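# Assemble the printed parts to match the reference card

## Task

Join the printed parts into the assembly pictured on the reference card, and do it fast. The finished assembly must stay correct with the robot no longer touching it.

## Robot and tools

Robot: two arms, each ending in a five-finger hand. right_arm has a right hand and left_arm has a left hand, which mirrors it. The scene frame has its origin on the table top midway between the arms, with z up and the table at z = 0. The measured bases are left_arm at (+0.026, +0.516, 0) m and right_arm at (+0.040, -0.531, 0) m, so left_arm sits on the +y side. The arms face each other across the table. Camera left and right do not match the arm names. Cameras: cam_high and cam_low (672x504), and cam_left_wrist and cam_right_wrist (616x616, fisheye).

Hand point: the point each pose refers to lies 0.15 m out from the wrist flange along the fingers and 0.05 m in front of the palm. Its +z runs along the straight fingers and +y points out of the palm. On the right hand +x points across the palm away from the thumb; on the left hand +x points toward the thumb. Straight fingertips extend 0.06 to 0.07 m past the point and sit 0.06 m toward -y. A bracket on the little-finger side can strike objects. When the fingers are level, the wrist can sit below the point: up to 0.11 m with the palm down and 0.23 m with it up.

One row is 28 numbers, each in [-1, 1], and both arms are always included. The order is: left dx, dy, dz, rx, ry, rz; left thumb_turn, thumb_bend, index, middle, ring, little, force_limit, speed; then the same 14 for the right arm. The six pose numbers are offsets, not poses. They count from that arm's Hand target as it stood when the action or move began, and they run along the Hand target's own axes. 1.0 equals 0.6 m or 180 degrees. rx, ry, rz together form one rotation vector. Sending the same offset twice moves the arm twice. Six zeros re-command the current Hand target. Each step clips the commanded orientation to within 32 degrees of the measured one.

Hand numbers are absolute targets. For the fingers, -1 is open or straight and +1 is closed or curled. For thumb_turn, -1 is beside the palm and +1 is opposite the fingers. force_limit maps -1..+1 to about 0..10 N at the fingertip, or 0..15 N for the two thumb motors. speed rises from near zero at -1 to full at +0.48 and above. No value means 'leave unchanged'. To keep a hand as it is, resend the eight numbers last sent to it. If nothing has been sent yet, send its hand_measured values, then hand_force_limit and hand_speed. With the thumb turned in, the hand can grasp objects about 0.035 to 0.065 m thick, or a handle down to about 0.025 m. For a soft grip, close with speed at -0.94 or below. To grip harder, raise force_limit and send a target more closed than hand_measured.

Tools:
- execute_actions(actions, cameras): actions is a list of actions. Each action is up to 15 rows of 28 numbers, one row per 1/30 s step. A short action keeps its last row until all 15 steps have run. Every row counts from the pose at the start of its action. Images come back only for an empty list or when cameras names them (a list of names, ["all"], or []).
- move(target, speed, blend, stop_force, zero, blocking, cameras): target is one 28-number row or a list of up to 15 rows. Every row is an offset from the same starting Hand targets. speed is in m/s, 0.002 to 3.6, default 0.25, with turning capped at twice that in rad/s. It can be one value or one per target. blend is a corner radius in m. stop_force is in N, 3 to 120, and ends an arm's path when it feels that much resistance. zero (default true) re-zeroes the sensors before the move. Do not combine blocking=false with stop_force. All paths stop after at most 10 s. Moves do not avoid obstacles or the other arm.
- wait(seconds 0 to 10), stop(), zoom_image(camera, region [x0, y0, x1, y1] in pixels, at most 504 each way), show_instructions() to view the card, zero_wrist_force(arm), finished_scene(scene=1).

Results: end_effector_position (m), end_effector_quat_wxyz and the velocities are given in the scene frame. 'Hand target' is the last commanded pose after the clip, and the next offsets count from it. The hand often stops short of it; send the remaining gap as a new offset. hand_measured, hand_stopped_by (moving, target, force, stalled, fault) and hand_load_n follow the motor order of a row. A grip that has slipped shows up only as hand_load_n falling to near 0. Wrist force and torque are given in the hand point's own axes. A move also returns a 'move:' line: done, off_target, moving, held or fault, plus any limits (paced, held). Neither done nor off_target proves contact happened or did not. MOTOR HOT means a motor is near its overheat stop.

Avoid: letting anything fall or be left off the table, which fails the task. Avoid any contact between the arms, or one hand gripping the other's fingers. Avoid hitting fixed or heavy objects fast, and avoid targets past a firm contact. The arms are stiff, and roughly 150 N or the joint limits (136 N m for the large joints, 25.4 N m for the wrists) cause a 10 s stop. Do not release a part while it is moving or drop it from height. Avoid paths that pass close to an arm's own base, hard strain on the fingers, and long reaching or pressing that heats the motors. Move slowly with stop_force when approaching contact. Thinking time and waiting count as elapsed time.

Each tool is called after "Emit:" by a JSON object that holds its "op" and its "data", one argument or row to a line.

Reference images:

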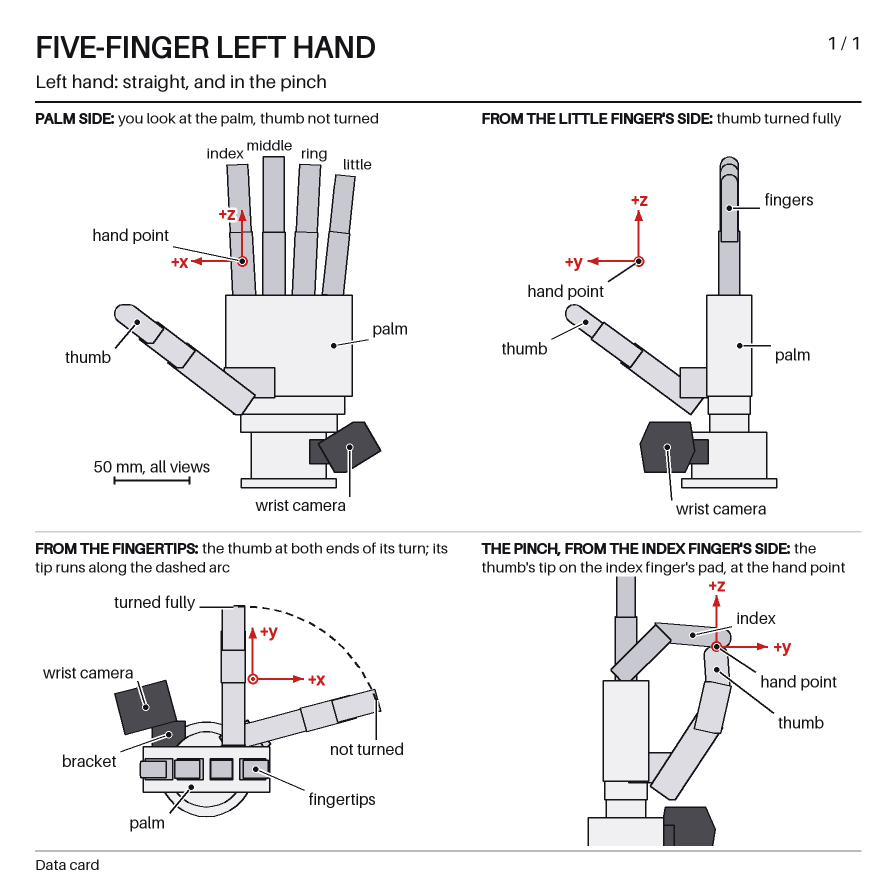

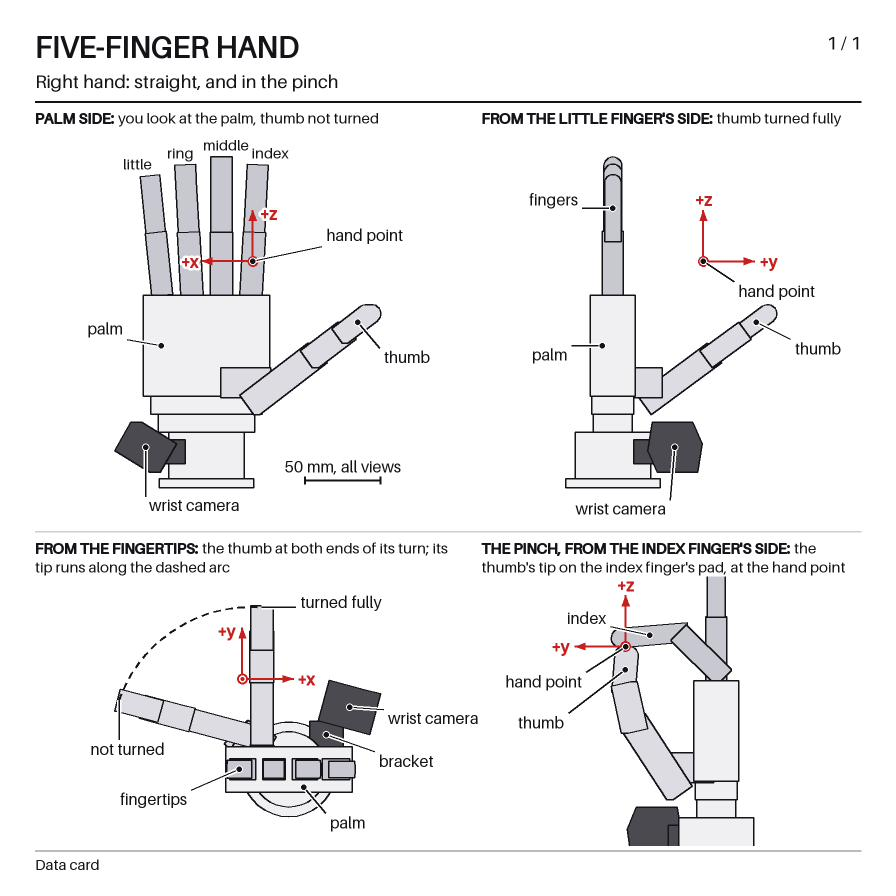

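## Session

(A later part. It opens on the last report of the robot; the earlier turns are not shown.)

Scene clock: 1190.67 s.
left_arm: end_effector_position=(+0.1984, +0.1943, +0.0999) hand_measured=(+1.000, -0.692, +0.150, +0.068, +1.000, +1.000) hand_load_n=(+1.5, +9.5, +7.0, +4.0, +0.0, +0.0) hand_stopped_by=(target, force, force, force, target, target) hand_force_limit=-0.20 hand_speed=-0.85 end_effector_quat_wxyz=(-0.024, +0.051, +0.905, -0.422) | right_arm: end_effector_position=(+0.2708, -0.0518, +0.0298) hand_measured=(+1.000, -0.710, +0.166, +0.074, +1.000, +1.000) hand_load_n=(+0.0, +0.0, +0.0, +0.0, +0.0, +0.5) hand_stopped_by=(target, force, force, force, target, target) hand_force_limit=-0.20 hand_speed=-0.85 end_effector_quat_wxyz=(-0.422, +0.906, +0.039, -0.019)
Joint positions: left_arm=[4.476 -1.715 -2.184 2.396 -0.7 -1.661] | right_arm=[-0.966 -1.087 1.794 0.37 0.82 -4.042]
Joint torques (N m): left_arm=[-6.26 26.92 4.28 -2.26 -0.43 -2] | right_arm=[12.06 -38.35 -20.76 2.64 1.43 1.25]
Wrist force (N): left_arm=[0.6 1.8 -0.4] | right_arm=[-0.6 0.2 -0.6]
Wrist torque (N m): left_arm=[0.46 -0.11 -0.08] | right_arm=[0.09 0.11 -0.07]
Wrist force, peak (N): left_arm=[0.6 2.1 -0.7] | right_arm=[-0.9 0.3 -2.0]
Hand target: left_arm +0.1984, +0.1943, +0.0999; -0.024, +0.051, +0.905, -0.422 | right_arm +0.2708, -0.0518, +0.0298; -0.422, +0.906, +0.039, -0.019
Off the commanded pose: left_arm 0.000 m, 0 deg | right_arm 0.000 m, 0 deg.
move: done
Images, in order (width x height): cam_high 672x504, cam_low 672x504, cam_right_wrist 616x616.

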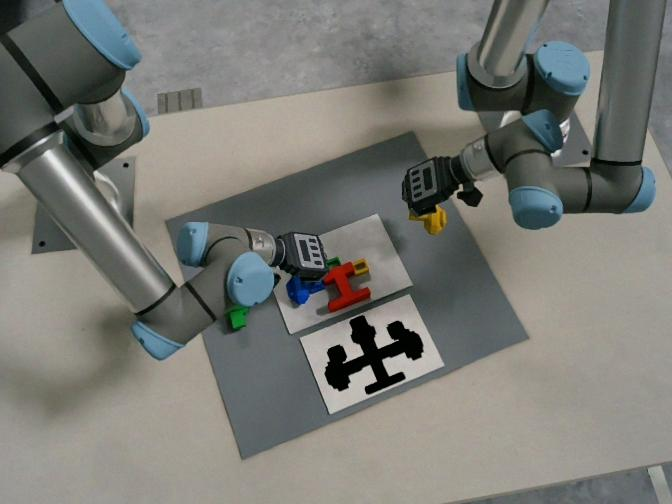

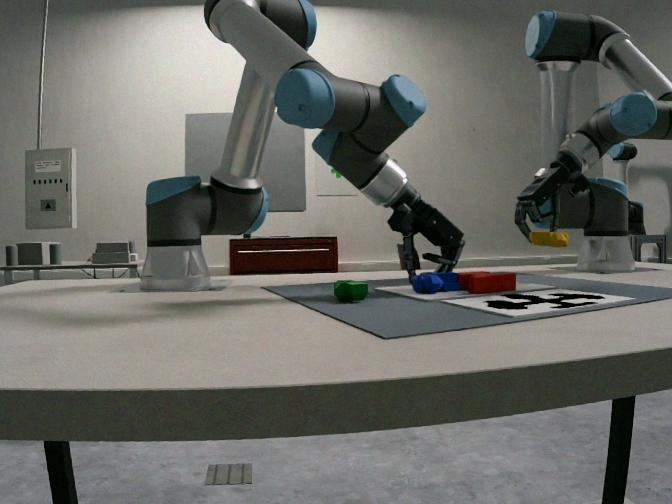

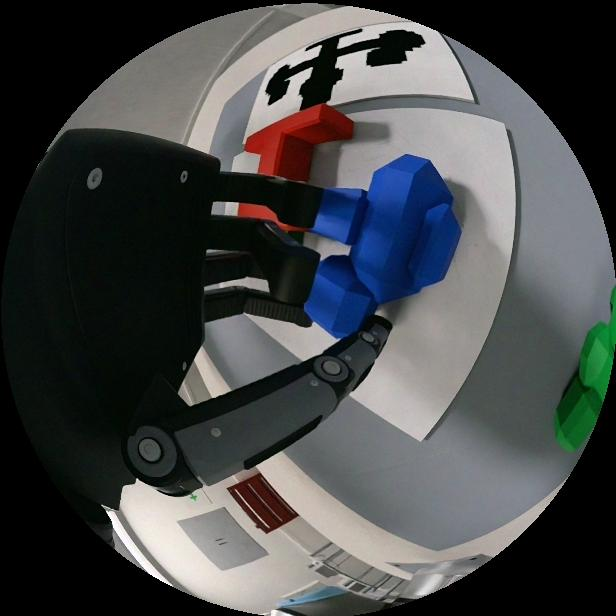

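Emit:
{"op": "move", "data": {
  "target": [
    [0,0,0,0,0,0,1,-0.52,0.25,0.25,1,1,-0.2,-0.85,0,0,0,0,0,0,1,-1,-0.12,-0.12,1,1,-0.2,-0.4],
    [0,0,0,0,0,0,1,-0.52,0.25,0.25,1,1,-0.2,-0.85,0,-0.1021,-0.0857,0,0,0,1,-1,-0.12,-0.12,1,1,-0.2,-0.4],
    [-0.1297,-0.1015,0.1983,0,-0.0575,-0.0482,1,-0.52,0.25,0.25,1,1,-0.2,-0.85,0.1083,0.0738,-0.2955,0,0.0298,0.025,1,-1,-0.12,-0.12,1,1,-0.2,-0.4]
  ],
  "speed": [0.1,0.08,0.2],
  "cameras": ["all"]
}}

Emit:
{"op": "zoom_image", "data": {
  "camera": "cam_high",
  "region": [280, 220, 410, 330]
}}

Emit:
{"op": "zoom_image", "data": {
  "camera": "cam_low",
  "region": [400, 230, 540, 310]
}}

Emit:
{"op": "zoom_image", "data": {
  "camera": "cam_left_wrist",
  "region": [180, 150, 380, 350]
}}

Emit:
{"op": "zoom_image", "data": {
  "camera": "cam_right_wrist",
  "region": [280, 200, 480, 400]
}}

Scene clock: 1294.10 s.
left_arm: end_effector_position=(+0.2610, +0.0561, +0.0699) hand_measured=(+1.000, -0.692, +0.150, +0.068, +1.000, +1.000) hand_load_n=(+1.0, +9.5, +6.5, +4.0, +0.0, +0.0) hand_stopped_by=(target, force, force, force, target, target) hand_force_limit=-0.20 hand_speed=-0.85 end_effector_quat_wxyz=(-0.026, +0.056, -0.905, +0.422) | right_arm: end_effector_position=(+0.3498, -0.2096, +0.1099) hand_measured=(+1.000, -1.000, -0.120, -0.018, +1.000, +1.000) hand_load_n=(+0.0, +0.0, +0.0, +0.0, +0.0, +0.0) hand_stopped_by=(target, target, target, stalled, target, target) hand_force_limit=-0.20 hand_speed=-0.40 end_effector_quat_wxyz=(-0.422, +0.906, -0.016, +0.007)
Joint positions: left_arm=[4.105 -1.886 -1.884 2.833 -0.924 -2.455] | right_arm=[-1.426 -1.25 1.887 0.777 0.71 -4.506]
Joint torques (N m): left_arm=[-5.55 33.88 15.81 -1.53 2.01 -2.14] | right_arm=[-8.31 -32.6 -21.04 2.02 1.46 -1.36]
Wrist force (N): left_arm=[0.6 1.9 -0.6] | right_arm=[-0.7 0.3 -0.3]
Wrist torque (N m): left_arm=[0.50 -0.08 -0.09] | right_arm=[0.12 0.13 -0.06]
Wrist force, peak (N): left_arm=[1.3 2.5 -1.6] | right_arm=[-0.7 -3.8 -14.1]
Hand target: left_arm +0.2610, +0.0561, +0.0699; +0.026, -0.056, +0.905, -0.422 | right_arm +0.3499, -0.2097, +0.1099; -0.422, +0.906, -0.016, +0.007
Off the commanded pose: left_arm 0.000 m, 0 deg | right_arm 0.000 m, 0 deg.
move: done

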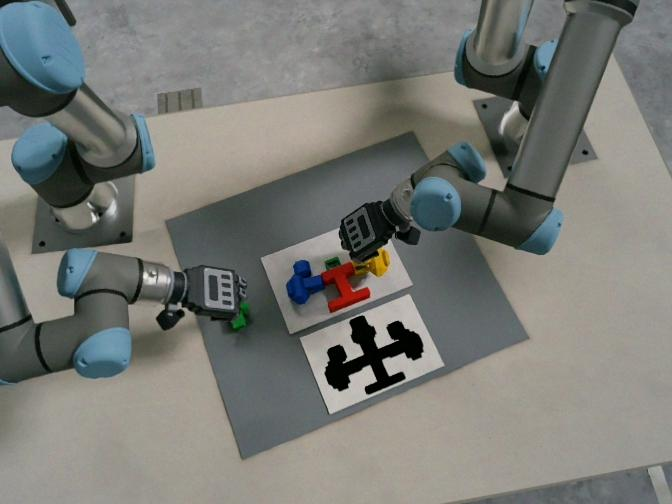

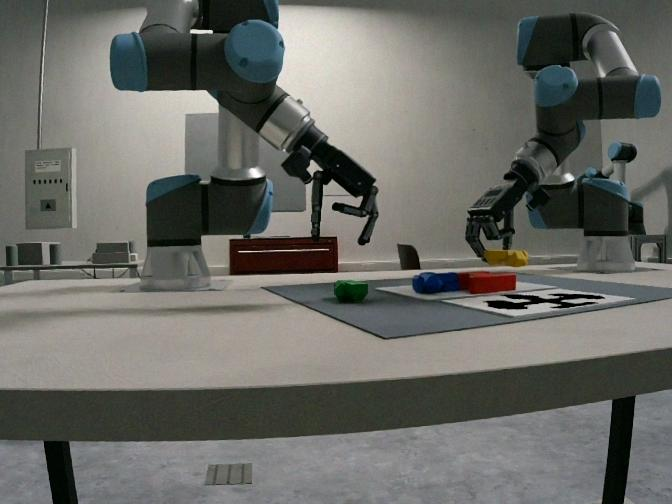

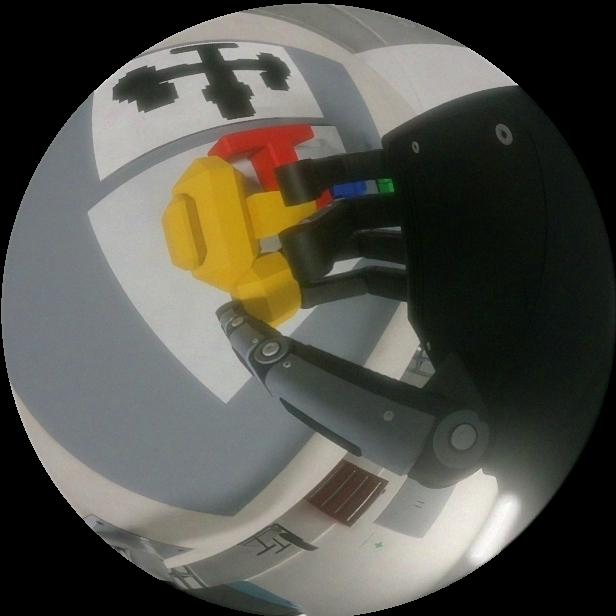

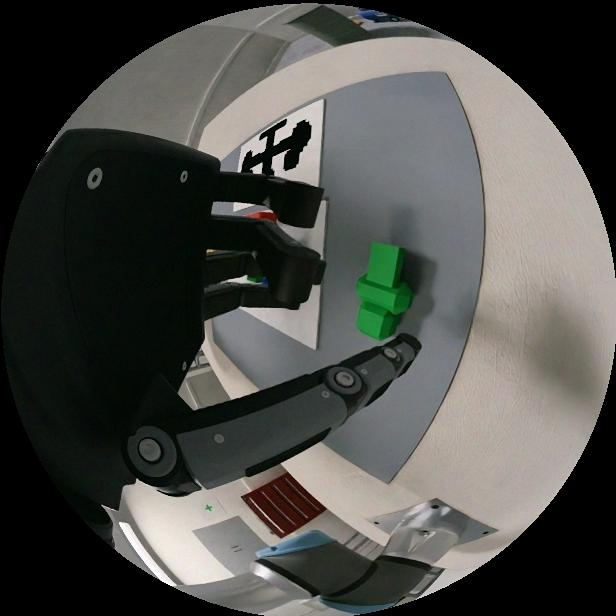

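Scaled by 3.877 from the camera's 672x504 image, which has a finer 960x720 frame.

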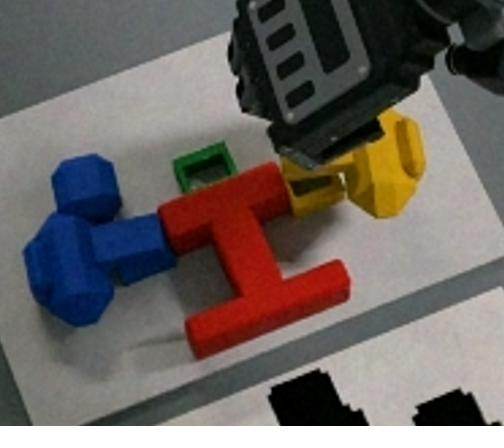

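Scaled by 3.600 from the camera's 672x504 image, which has a finer 960x720 frame.

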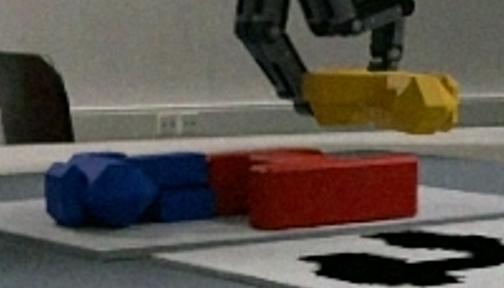

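Scaled by 2.520 from the camera's 616x616 image, which has a finer 880x880 frame.

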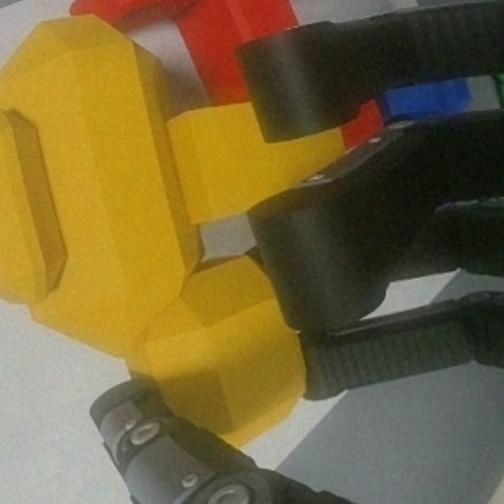

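Scaled by 2.520 from the camera's 616x616 image, which has a finer 880x880 frame.

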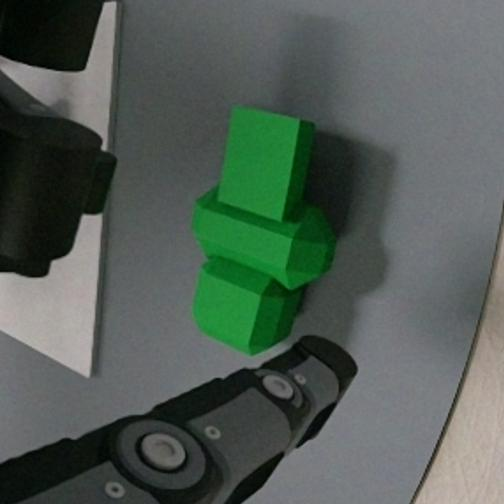

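Emit:
{"op": "zoom_image", "data": {
  "camera": "cam_high",
  "region": [340, 240, 395, 285]
}}

Emit:
{"op": "zoom_image", "data": {
  "camera": "cam_left_wrist",
  "region": [210, 150, 330, 270]
}}

Scaled by 9.164 from the camera's 672x504 image, which has a finer 960x720 frame.

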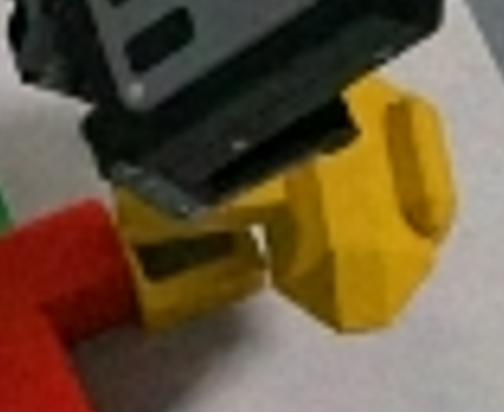

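Scaled by 4.200 from the camera's 616x616 image, which has a finer 880x880 frame.

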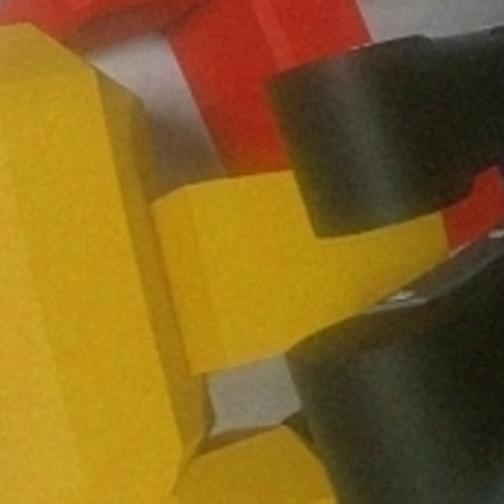

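Emit:
{"op": "move", "data": {
  "target": [0.0055,0.0044,0.0259,0,-0.0468,-0.0393,1,-0.52,0.25,0.25,1,1,-0.2,-0.85,-0.0958,0.0502,0.0698,0,-0.0085,-0.0071,1,-1,-0.5,-0.5,1,1,-0.2,0],
  "speed": 0.1,
  "cameras": ["cam_high","cam_low","cam_left_wrist","cam_right_wrist"]
}}

Emit:
{"op": "zoom_image", "data": {
  "camera": "cam_high",
  "region": [340, 240, 395, 285]
}}

Emit:
{"op": "zoom_image", "data": {
  "camera": "cam_left_wrist",
  "region": [210, 130, 350, 270]
}}

Emit:
{"op": "zoom_image", "data": {
  "camera": "cam_right_wrist",
  "region": [260, 200, 460, 400]
}}

Scene clock: 1369.20 s.
left_arm: end_effector_position=(+0.2589, +0.0455, +0.0579) hand_measured=(+1.000, -0.692, +0.150, +0.068, +1.000, +1.000) hand_load_n=(+1.0, +9.5, +7.0, +3.5, +0.0, +0.0) hand_stopped_by=(target, force, force, force, target, target) hand_force_limit=-0.20 hand_speed=-0.85 end_effector_quat_wxyz=(-0.066, +0.142, -0.895, +0.417) | right_arm: end_effector_position=(+0.2928, -0.1950, +0.0599) hand_measured=(+1.000, -1.000, -0.500, -0.500, +1.000, +1.000) hand_load_n=(+0.0, +0.0, +0.0, +0.0, +0.0, +0.0) hand_stopped_by=(target, target, target, target, target, target) hand_force_limit=-0.20 hand_speed=0.00 end_effector_quat_wxyz=(-0.422, +0.907, +0.000, -0.001)
Joint positions: left_arm=[4.031 -1.851 -1.94 2.982 -1.096 -2.695] | right_arm=[-1.358 -1.251 2.045 0.583 0.716 -4.457]
Joint torques (N m): left_arm=[4.88 21.26 24.77 -2.71 2.72 1] | right_arm=[-12.08 -28.71 -17.39 2.45 0.67 -1.76]
Wrist force (N): left_arm=[0.3 1.9 -0.9] | right_arm=[-0.9 0.3 -0.4]
Wrist torque (N m): left_arm=[0.45 -0.07 -0.11] | right_arm=[0.09 0.14 -0.03]
Wrist force, peak (N): left_arm=[0.4 2.1 -0.9] | right_arm=[-1.3 0.6 0.0]
Hand target: left_arm +0.2590, +0.0455, +0.0579; +0.066, -0.142, +0.895, -0.417 | right_arm +0.2929, -0.1950, +0.0600; -0.422, +0.907, +0.000, +0.000
Off the commanded pose: left_arm 0.000 m, 0 deg | right_arm 0.000 m, 0 deg.
move: done

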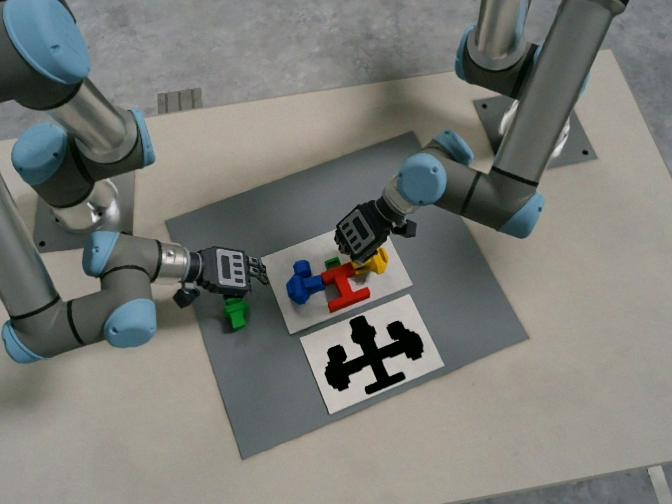

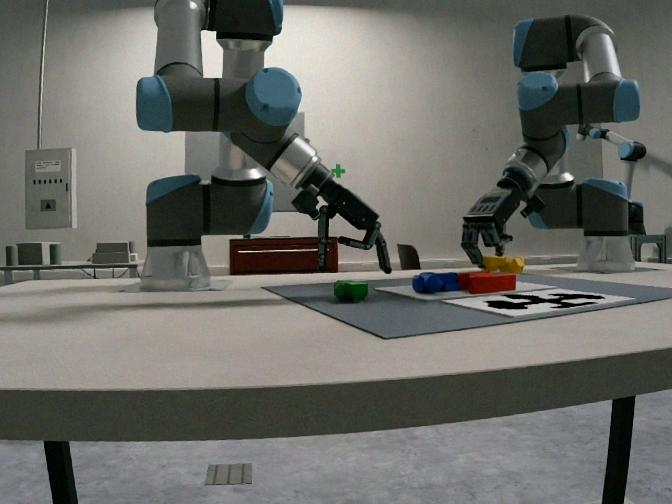

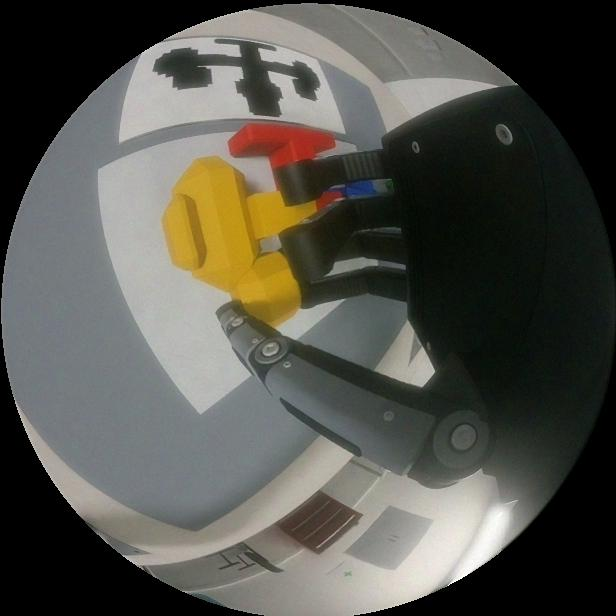

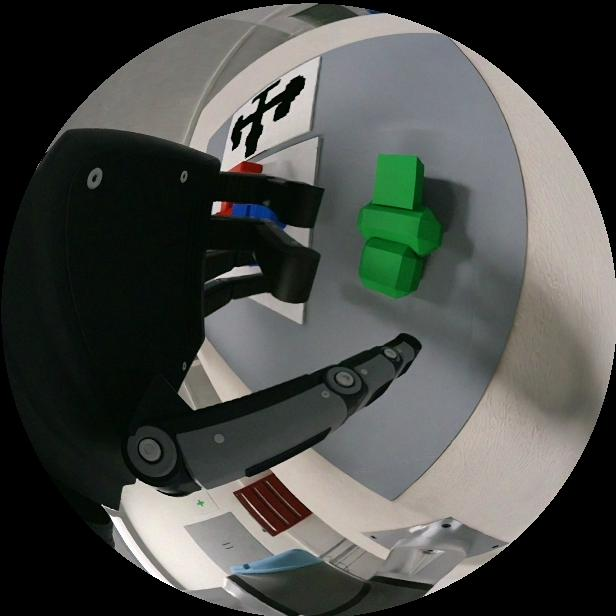

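Scaled by 9.164 from the camera's 672x504 image, which has a finer 960x720 frame.

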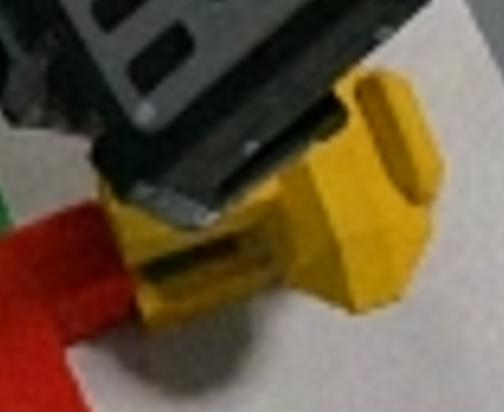

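Scaled by 3.600 from the camera's 616x616 image, which has a finer 880x880 frame.

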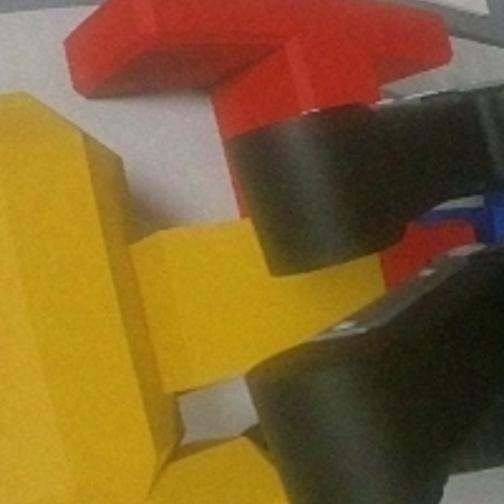

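Scaled by 2.520 from the camera's 616x616 image, which has a finer 880x880 frame.

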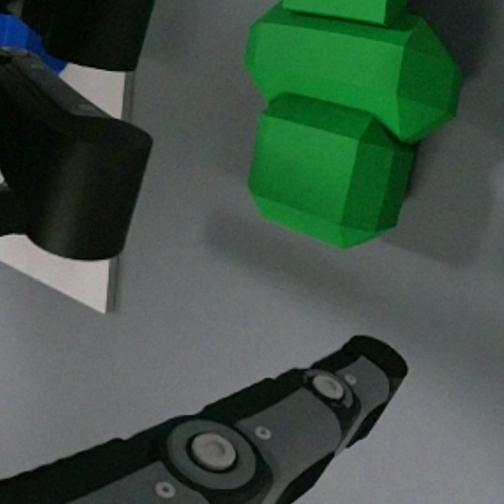

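Emit:
{"op": "zoom_image", "data": {
  "camera": "cam_low",
  "region": [440, 240, 540, 300]
}}

Emit:
{"op": "zoom_image", "data": {
  "camera": "cam_high",
  "region": [275, 245, 345, 315]
}}

Emit:
{"op": "zoom_image", "data": {
  "camera": "cam_high",
  "region": [330, 245, 400, 315]
}}

Scaled by 5.040 from the camera's 672x504 image, which has a finer 960x720 frame.

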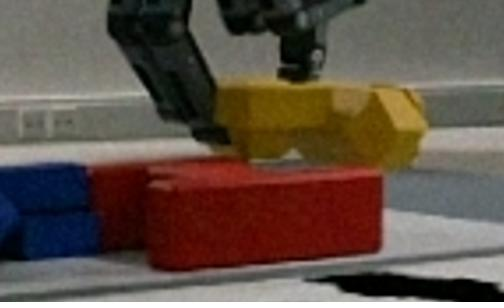

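Scaled by 7.200 from the camera's 672x504 image, which has a finer 960x720 frame.

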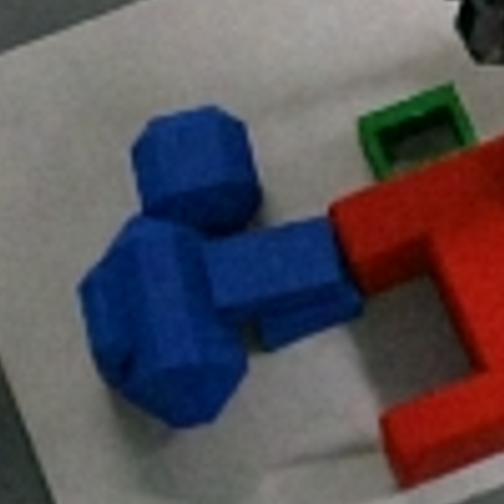

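Scaled by 7.200 from the camera's 672x504 image, which has a finer 960x720 frame.

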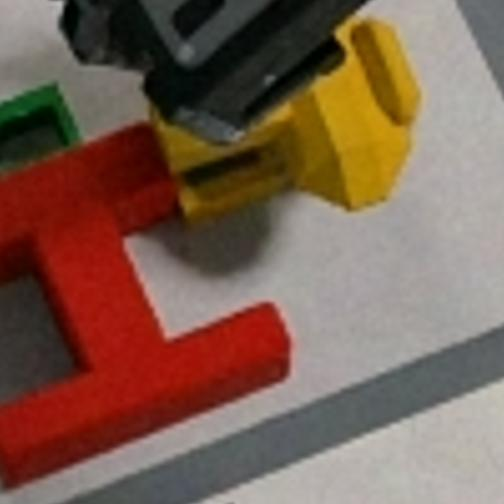

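Emit:
{"op": "move", "data": {
  "target": [0.0092,0.008,-0.0096,0,0,0,1,-0.52,0.25,0.25,1,1,-0.2,-0.85,0.0243,0.0388,0.0187,0,0,0,1,-1,-0.5,-0.5,1,1,-0.2,0],
  "speed": 0.08,
  "cameras": ["cam_high","cam_low","cam_left_wrist","cam_right_wrist"]
}}

Emit:
{"op": "zoom_image", "data": {
  "camera": "cam_high",
  "region": [330, 245, 400, 315]
}}

Emit:
{"op": "zoom_image", "data": {
  "camera": "cam_low",
  "region": [440, 240, 540, 300]
}}

Emit:
{"op": "zoom_image", "data": {
  "camera": "cam_right_wrist",
  "region": [230, 200, 430, 400]
}}

Scene clock: 1520.97 s.
left_arm: end_effector_position=(+0.2514, +0.0510, +0.0580) hand_measured=(+1.000, -0.692, +0.150, +0.068, +1.000, +1.000) hand_load_n=(+1.5, +9.5, +7.0, +4.0, +0.5, +0.0) hand_stopped_by=(target, force, force, force, target, target) hand_force_limit=-0.20 hand_speed=-0.85 end_effector_quat_wxyz=(-0.066, +0.142, -0.895, +0.417) | right_arm: end_effector_position=(+0.3076, -0.2015, +0.0349) hand_measured=(+1.000, -1.000, -0.500, -0.500, +1.000, +1.000) hand_load_n=(+0.0, +0.5, +0.0, +0.0, +0.0, +0.0) hand_stopped_by=(target, target, target, target, target, target) hand_force_limit=-0.20 hand_speed=0.00 end_effector_quat_wxyz=(-0.422, +0.907, +0.000, +0.000)
Joint positions: left_arm=[4.031 -1.832 -1.965 2.989 -1.096 -2.695] | right_arm=[-1.386 -1.178 2.037 0.549 0.711 -4.498]
Joint torques (N m): left_arm=[5.51 18.92 23.33 -0.03 2.95 1.92] | right_arm=[12.08 -32.55 -5.71 3.25 -3.15 1.38]
Wrist force (N): left_arm=[0.4 1.9 -0.7] | right_arm=[-0.7 -0.1 -0.4]
Wrist torque (N m): left_arm=[0.45 -0.07 -0.11] | right_arm=[0.05 0.12 0.05]
Wrist force, peak (N): left_arm=[0.3 2.2 -0.9] | right_arm=[-1.1 -0.4 -1.1]
Hand target: left_arm +0.2514, +0.0510, +0.0579; +0.066, -0.142, +0.895, -0.417 | right_arm +0.3074, -0.2014, +0.0349; -0.422, +0.907, +0.000, +0.000
Off the commanded pose: left_arm 0.000 m, 0 deg | right_arm 0.000 m, 0 deg.
move: done

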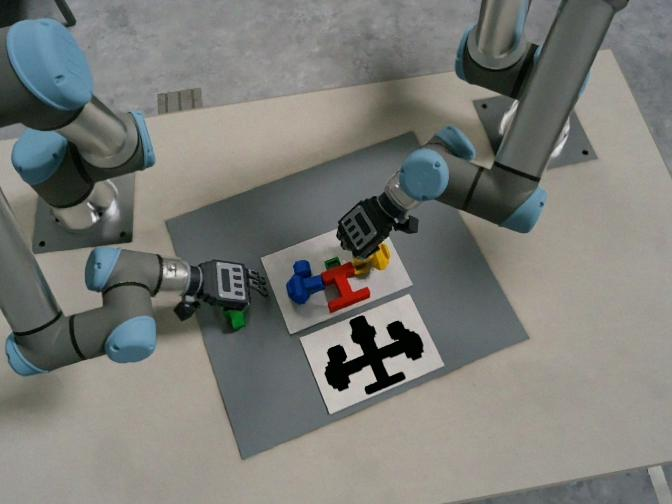

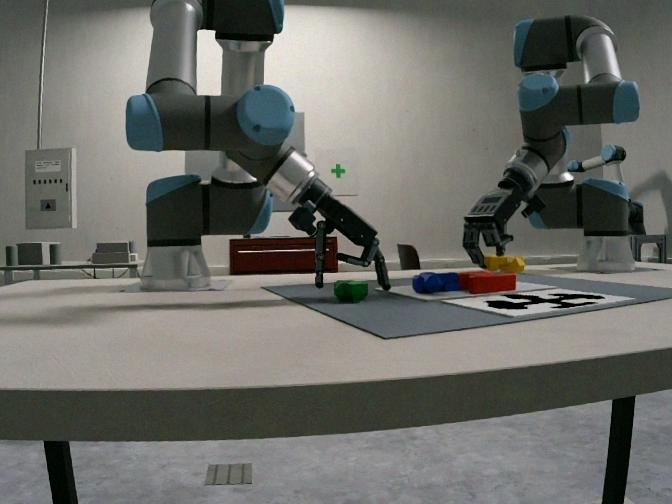

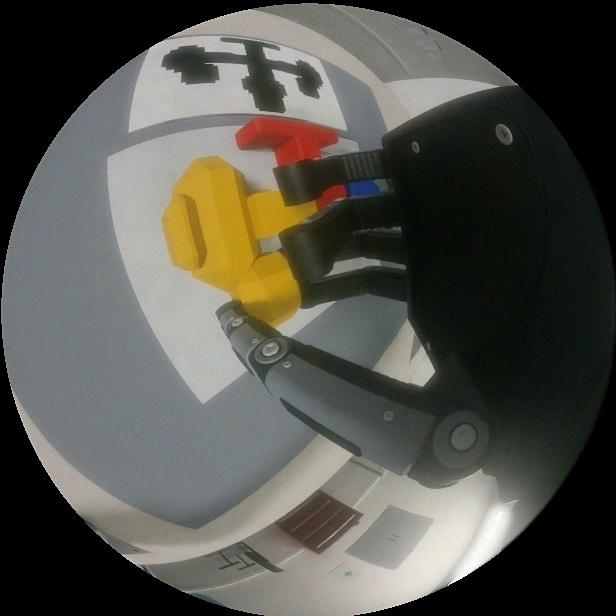

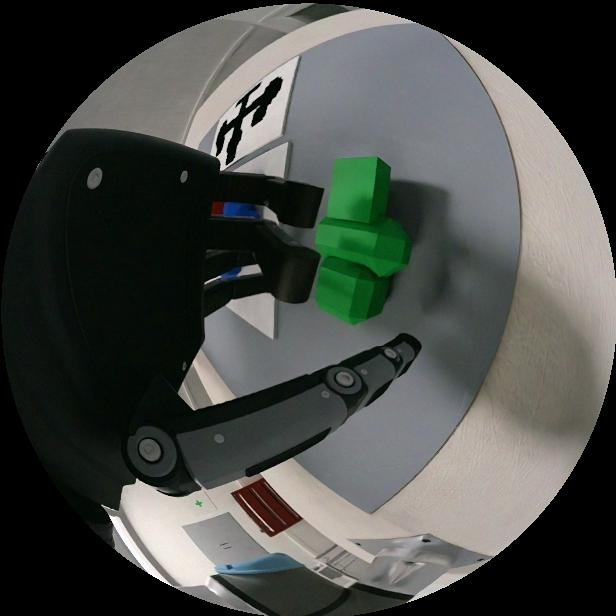

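Scaled by 7.200 from the camera's 672x504 image, which has a finer 960x720 frame.

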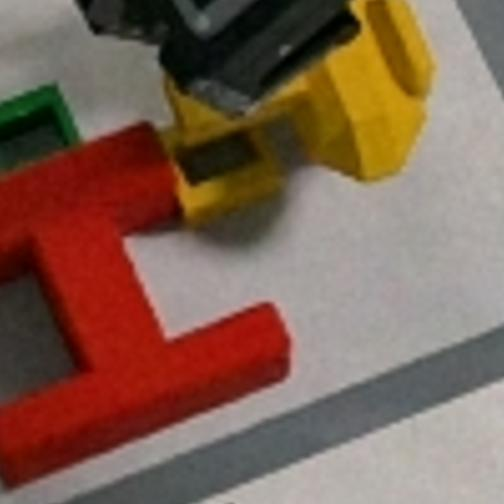

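Scaled by 5.040 from the camera's 672x504 image, which has a finer 960x720 frame.

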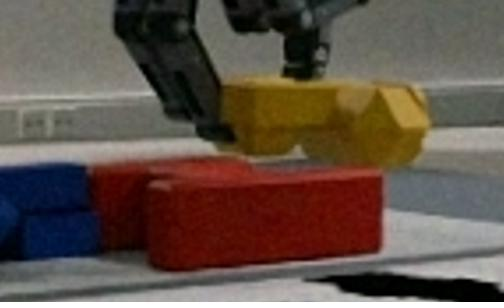

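Scaled by 2.520 from the camera's 616x616 image, which has a finer 880x880 frame.

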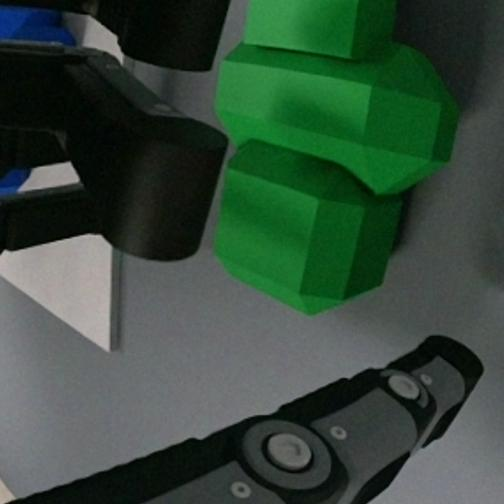

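Emit:
{"op": "move", "data": {
  "target": [
    [0.0025,0.0016,-0.0019,0,0,0,1,-0.52,0.25,0.25,1,1,-0.2,-0.85,0.0067,0.0064,0.0054,0,0,0,1,-1,-0.5,-0.5,1,1,-0.2,0],
    [0.0025,0.0425,0.0325,0,0,0,1,-0.52,0.25,0.25,1,1,-0.2,-0.85,0.0067,0.0064,0.0054,0,0,0,1,-1,-0.5,-0.5,1,1,-0.2,0]
  ],
  "speed": 0.025,
  "stop_force": 5,
  "cameras": ["cam_high","cam_low","cam_left_wrist","cam_right_wrist"]
}}

Emit:
{"op": "zoom_image", "data": {
  "camera": "cam_high",
  "region": [330, 245, 400, 315]
}}

Emit:
{"op": "zoom_image", "data": {
  "camera": "cam_low",
  "region": [440, 240, 540, 300]
}}

Emit:
{"op": "zoom_image", "data": {
  "camera": "cam_left_wrist",
  "region": [210, 130, 350, 270]
}}

Scene clock: 1553.03 s.
left_arm: end_effector_position=(+0.2495, +0.0519, +0.0331) hand_measured=(+1.000, -0.692, +0.150, +0.068, +1.000, +1.000) hand_load_n=(+0.5, +8.5, +8.0, +2.0, +0.0, +0.0) hand_stopped_by=(target, force, force, force, target, target) hand_force_limit=-0.20 hand_speed=-0.85 end_effector_quat_wxyz=(-0.066, +0.142, -0.895, +0.417) | right_arm: end_effector_position=(+0.3114, -0.2014, +0.0299) hand_measured=(+1.000, -1.000, -0.500, -0.500, +1.000, +1.000) hand_load_n=(+0.0, +0.0, +0.0, +0.0, +0.5, +0.0) hand_stopped_by=(target, target, target, target, target, target) hand_force_limit=-0.20 hand_speed=0.00 end_effector_quat_wxyz=(-0.422, +0.907, +0.000, +0.000)
Joint positions: left_arm=[4.03 -1.869 -1.996 3.057 -1.096 -2.696] | right_arm=[-1.387 -1.161 2.03 0.541 0.71 -4.5]
Joint torques (N m): left_arm=[-4.4 37.84 23.82 1.67 -0.67 -0.82] | right_arm=[-11.4 -32.59 -1.39 3.27 -4.15 1.23]
Wrist force (N): left_arm=[0.2 1.7 -0.7] | right_arm=[-0.8 0.3 -0.7]
Wrist torque (N m): left_arm=[0.41 -0.04 -0.05] | right_arm=[0.12 0.15 0.12]
Wrist force, peak (N): left_arm=[1.5 -4.0 -6.1] | right_arm=[-1.1 0.2 -0.8]
Hand target: left_arm +0.2495, +0.0519, +0.0331; +0.066, -0.142, +0.895, -0.417 (not the last commanded pose) | right_arm +0.3114, -0.2014, +0.0299; -0.422, +0.907, +0.000, +0.000
Off the commanded pose: left_arm 0.007 m, 0 deg | right_arm 0.000 m, 0 deg.
move: contact (left_arm)

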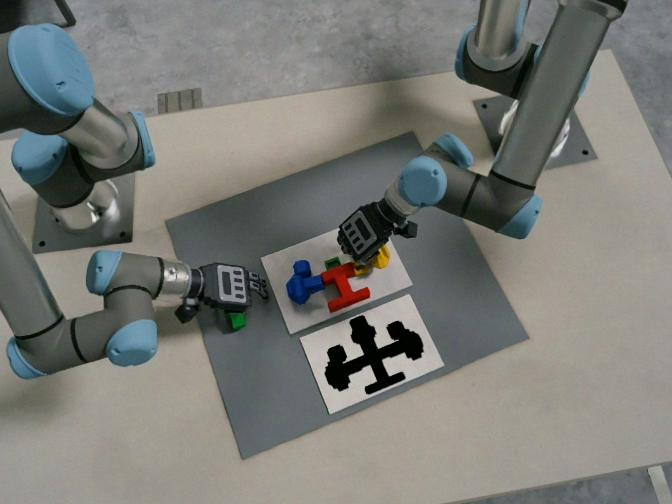

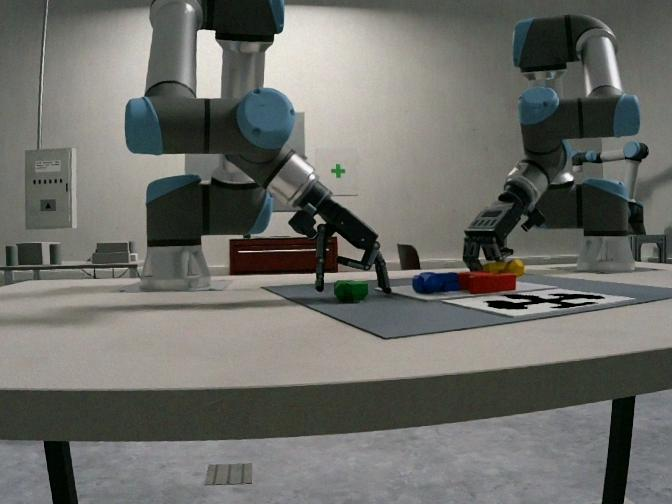

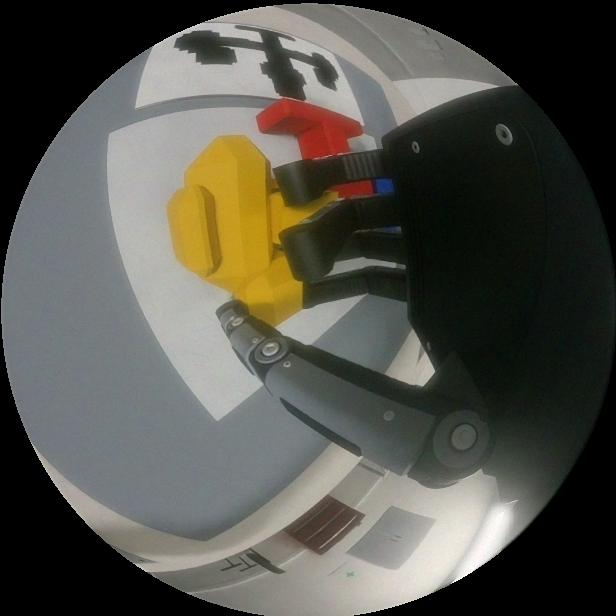

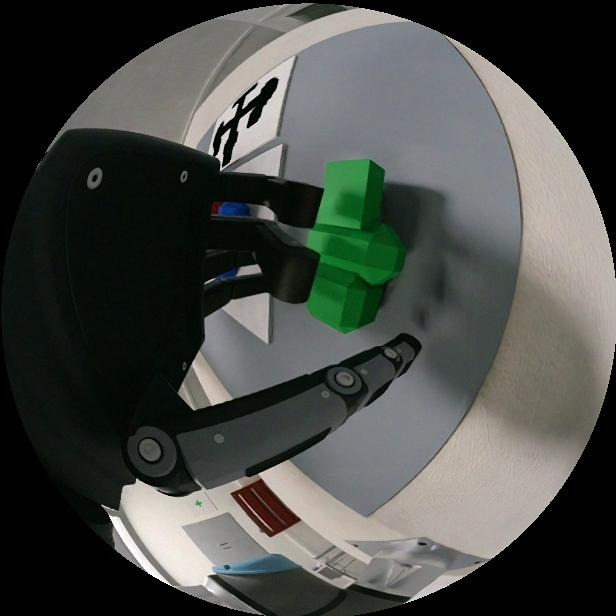

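Scaled by 7.200 from the camera's 672x504 image, which has a finer 960x720 frame.

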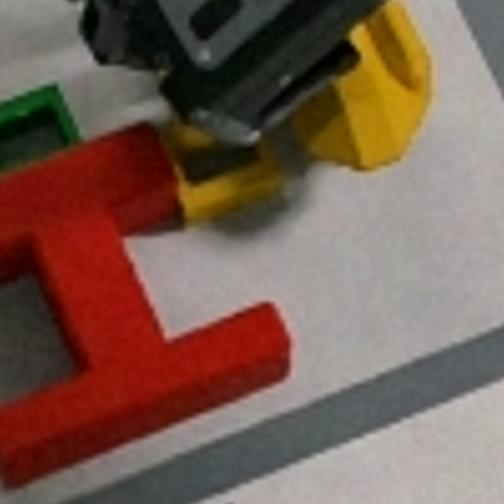

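Scaled by 5.040 from the camera's 672x504 image, which has a finer 960x720 frame.

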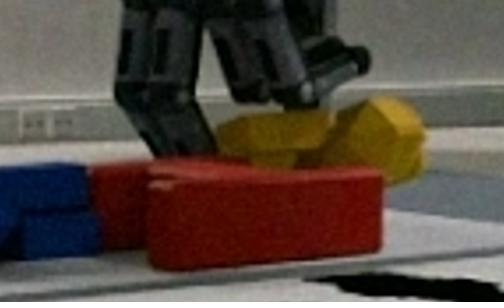

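Scaled by 3.600 from the camera's 616x616 image, which has a finer 880x880 frame.

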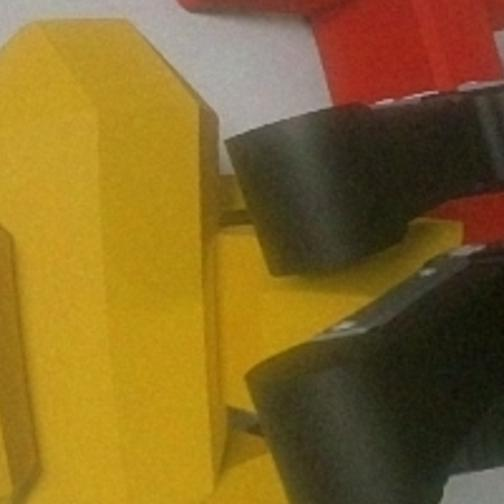

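Emit:
{"op": "move", "data": {
  "target": [
    [0,-0.0383,-0.0322,0,0,0,1,-0.52,0.25,0.25,1,1,-0.2,-0.85,0,0,0,0,0,0,1,-0.5,0.25,0.25,1,1,0,-0.85],
    [-0.0088,0.0815,-0.1749,0,0,0,1,-0.52,0.25,0.25,1,1,-0.2,-0.85,0,-0.0894,-0.075,0,0,0,1,-0.5,0.25,0.25,1,1,0,-0.85]
  ],
  "speed": [0.08,0.15],
  "cameras": ["cam_right_wrist","cam_high"]
}}

Emit:
{"op": "move", "data": {
  "target": [0,0.0511,0.0429,0,0,0,1,-0.52,0.25,0.25,1,1,-0.2,-0.85,0,0,0,0,0,0,1,-0.5,0.25,0.25,1,1,0,-0.85],
  "speed": 0.04,
  "stop_force": 4
}}

Emit:
{"op": "zoom_image", "data": {
  "camera": "cam_right_wrist",
  "region": [230, 150, 430, 350]
}}

Scene clock: 1608.30 s.
left_arm: end_effector_position=(+0.2199, +0.1598, +0.0632) hand_measured=(+1.000, -0.692, +0.150, +0.068, +1.000, +1.000) hand_load_n=(+0.0, +9.0, +7.5, +2.0, +0.0, +0.0) hand_stopped_by=(target, force, force, force, target, target) hand_force_limit=-0.20 hand_speed=-0.85 end_effector_quat_wxyz=(-0.066, +0.142, -0.895, +0.417) | right_arm: end_effector_position=(+0.3115, -0.2013, +0.0999) hand_measured=(+1.000, -0.706, +0.220, +0.080, +1.000, +1.000) hand_load_n=(+2.0, +9.5, +2.5, +6.5, +0.0, +0.0) hand_stopped_by=(target, force, force, force, target, target) hand_force_limit=0.00 hand_speed=-0.85 end_effector_quat_wxyz=(-0.422, +0.907, +0.000, +0.000)
Joint positions: left_arm=[4.317 -1.614 -2.248 2.913 -0.912 -2.435] | right_arm=[-1.387 -1.288 1.971 0.726 0.71 -4.5]
Joint torques (N m): left_arm=[5.04 14.36 14.09 1.07 -0.92 -0.44] | right_arm=[-9.43 -21.64 -4.13 2.2 0.95 -1.63]
Wrist force (N): left_arm=[0.5 1.7 -0.5] | right_arm=[-0.7 0.5 -0.3]
Wrist torque (N m): left_arm=[0.45 -0.07 0.00] | right_arm=[0.11 0.12 0.07]
Wrist force, peak (N): left_arm=[0.3 2.6 -1.2] | right_arm=[-1.7 -1.4 -1.6]
Hand target: left_arm +0.2200, +0.1598, +0.0632; +0.066, -0.142, +0.895, -0.417 | right_arm +0.3115, -0.2013, +0.0999; -0.422, +0.907, +0.000, +0.000
Off the commanded pose: left_arm 0.000 m, 0 deg | right_arm 0.000 m, 0 deg.
move: done
Images, in order (width x height): cam_high 672x504, cam_right_wrist 616x616.

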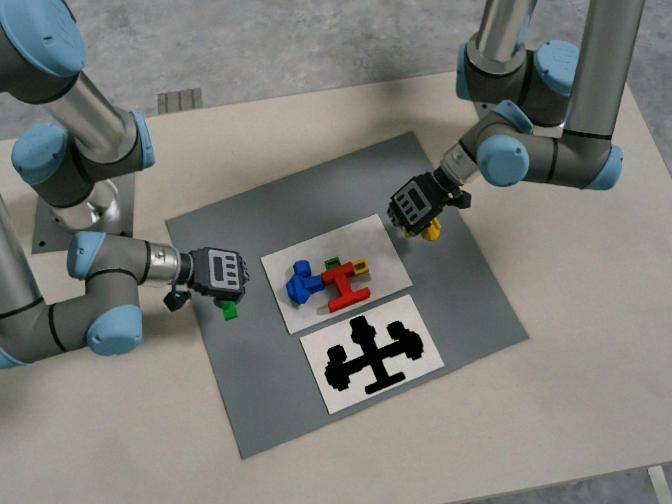

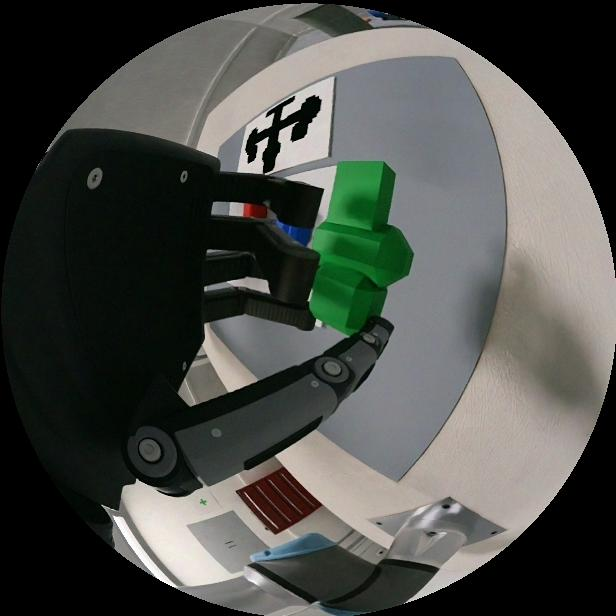

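Scene clock: 1610.23 s.
left_arm: end_effector_position=(+0.2199, +0.1599, +0.0280) hand_measured=(+1.000, -0.692, +0.150, +0.068, +1.000, +1.000) hand_load_n=(-0.5, +8.0, +8.5, +0.5, +0.0, +0.0) hand_stopped_by=(target, force, force, force, target, target) hand_force_limit=-0.20 hand_speed=-0.85 end_effector_quat_wxyz=(-0.066, +0.142, -0.895, +0.417) | right_arm: end_effector_position=(+0.3115, -0.2013, +0.0999) hand_measured=(+1.000, -0.706, +0.220, +0.080, +1.000, +1.000) hand_load_n=(+2.0, +9.0, +2.5, +6.5, +0.0, +0.0) hand_stopped_by=(target, force, force, force, target, target) hand_force_limit=0.00 hand_speed=-0.85 end_effector_quat_wxyz=(-0.422, +0.907, +0.000, +0.000)
Joint positions: left_arm=[4.317 -1.69 -2.289 3.029 -0.912 -2.435] | right_arm=[-1.387 -1.288 1.971 0.726 0.71 -4.5]
Joint torques (N m): left_arm=[2.38 9.42 17.19 1.39 2.27 1.32] | right_arm=[-11.23 -25.95 -3.77 3.27 1.55 -1.7]
Wrist force (N): left_arm=[0.4 1.6 -0.7] | right_arm=[-0.6 0.2 0.0]
Wrist torque (N m): left_arm=[0.44 -0.06 0.00] | right_arm=[0.05 0.10 0.08]
Wrist force, peak (N): left_arm=[1.0 -3.6 -6.0] | right_arm=[-1.2 0.3 0.0]
Hand target: left_arm +0.2199, +0.1599, +0.0280; +0.066, -0.142, +0.895, -0.417 (not the last commanded pose) | right_arm +0.3115, -0.2013, +0.0999; -0.422, +0.907, +0.000, +0.000
Off the commanded pose: left_arm 0.005 m, 0 deg | right_arm 0.000 m, 0 deg.
move: contact (left_arm)

Scaled by 2.520 from the camera's 616x616 image, which has a finer 880x880 frame.
This view is cut from an older image: the scene may have changed since it was taken.

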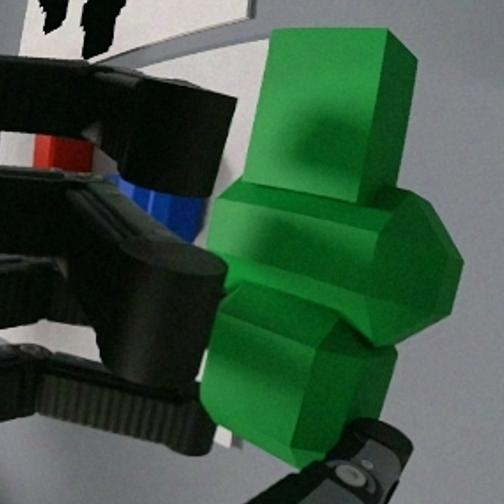

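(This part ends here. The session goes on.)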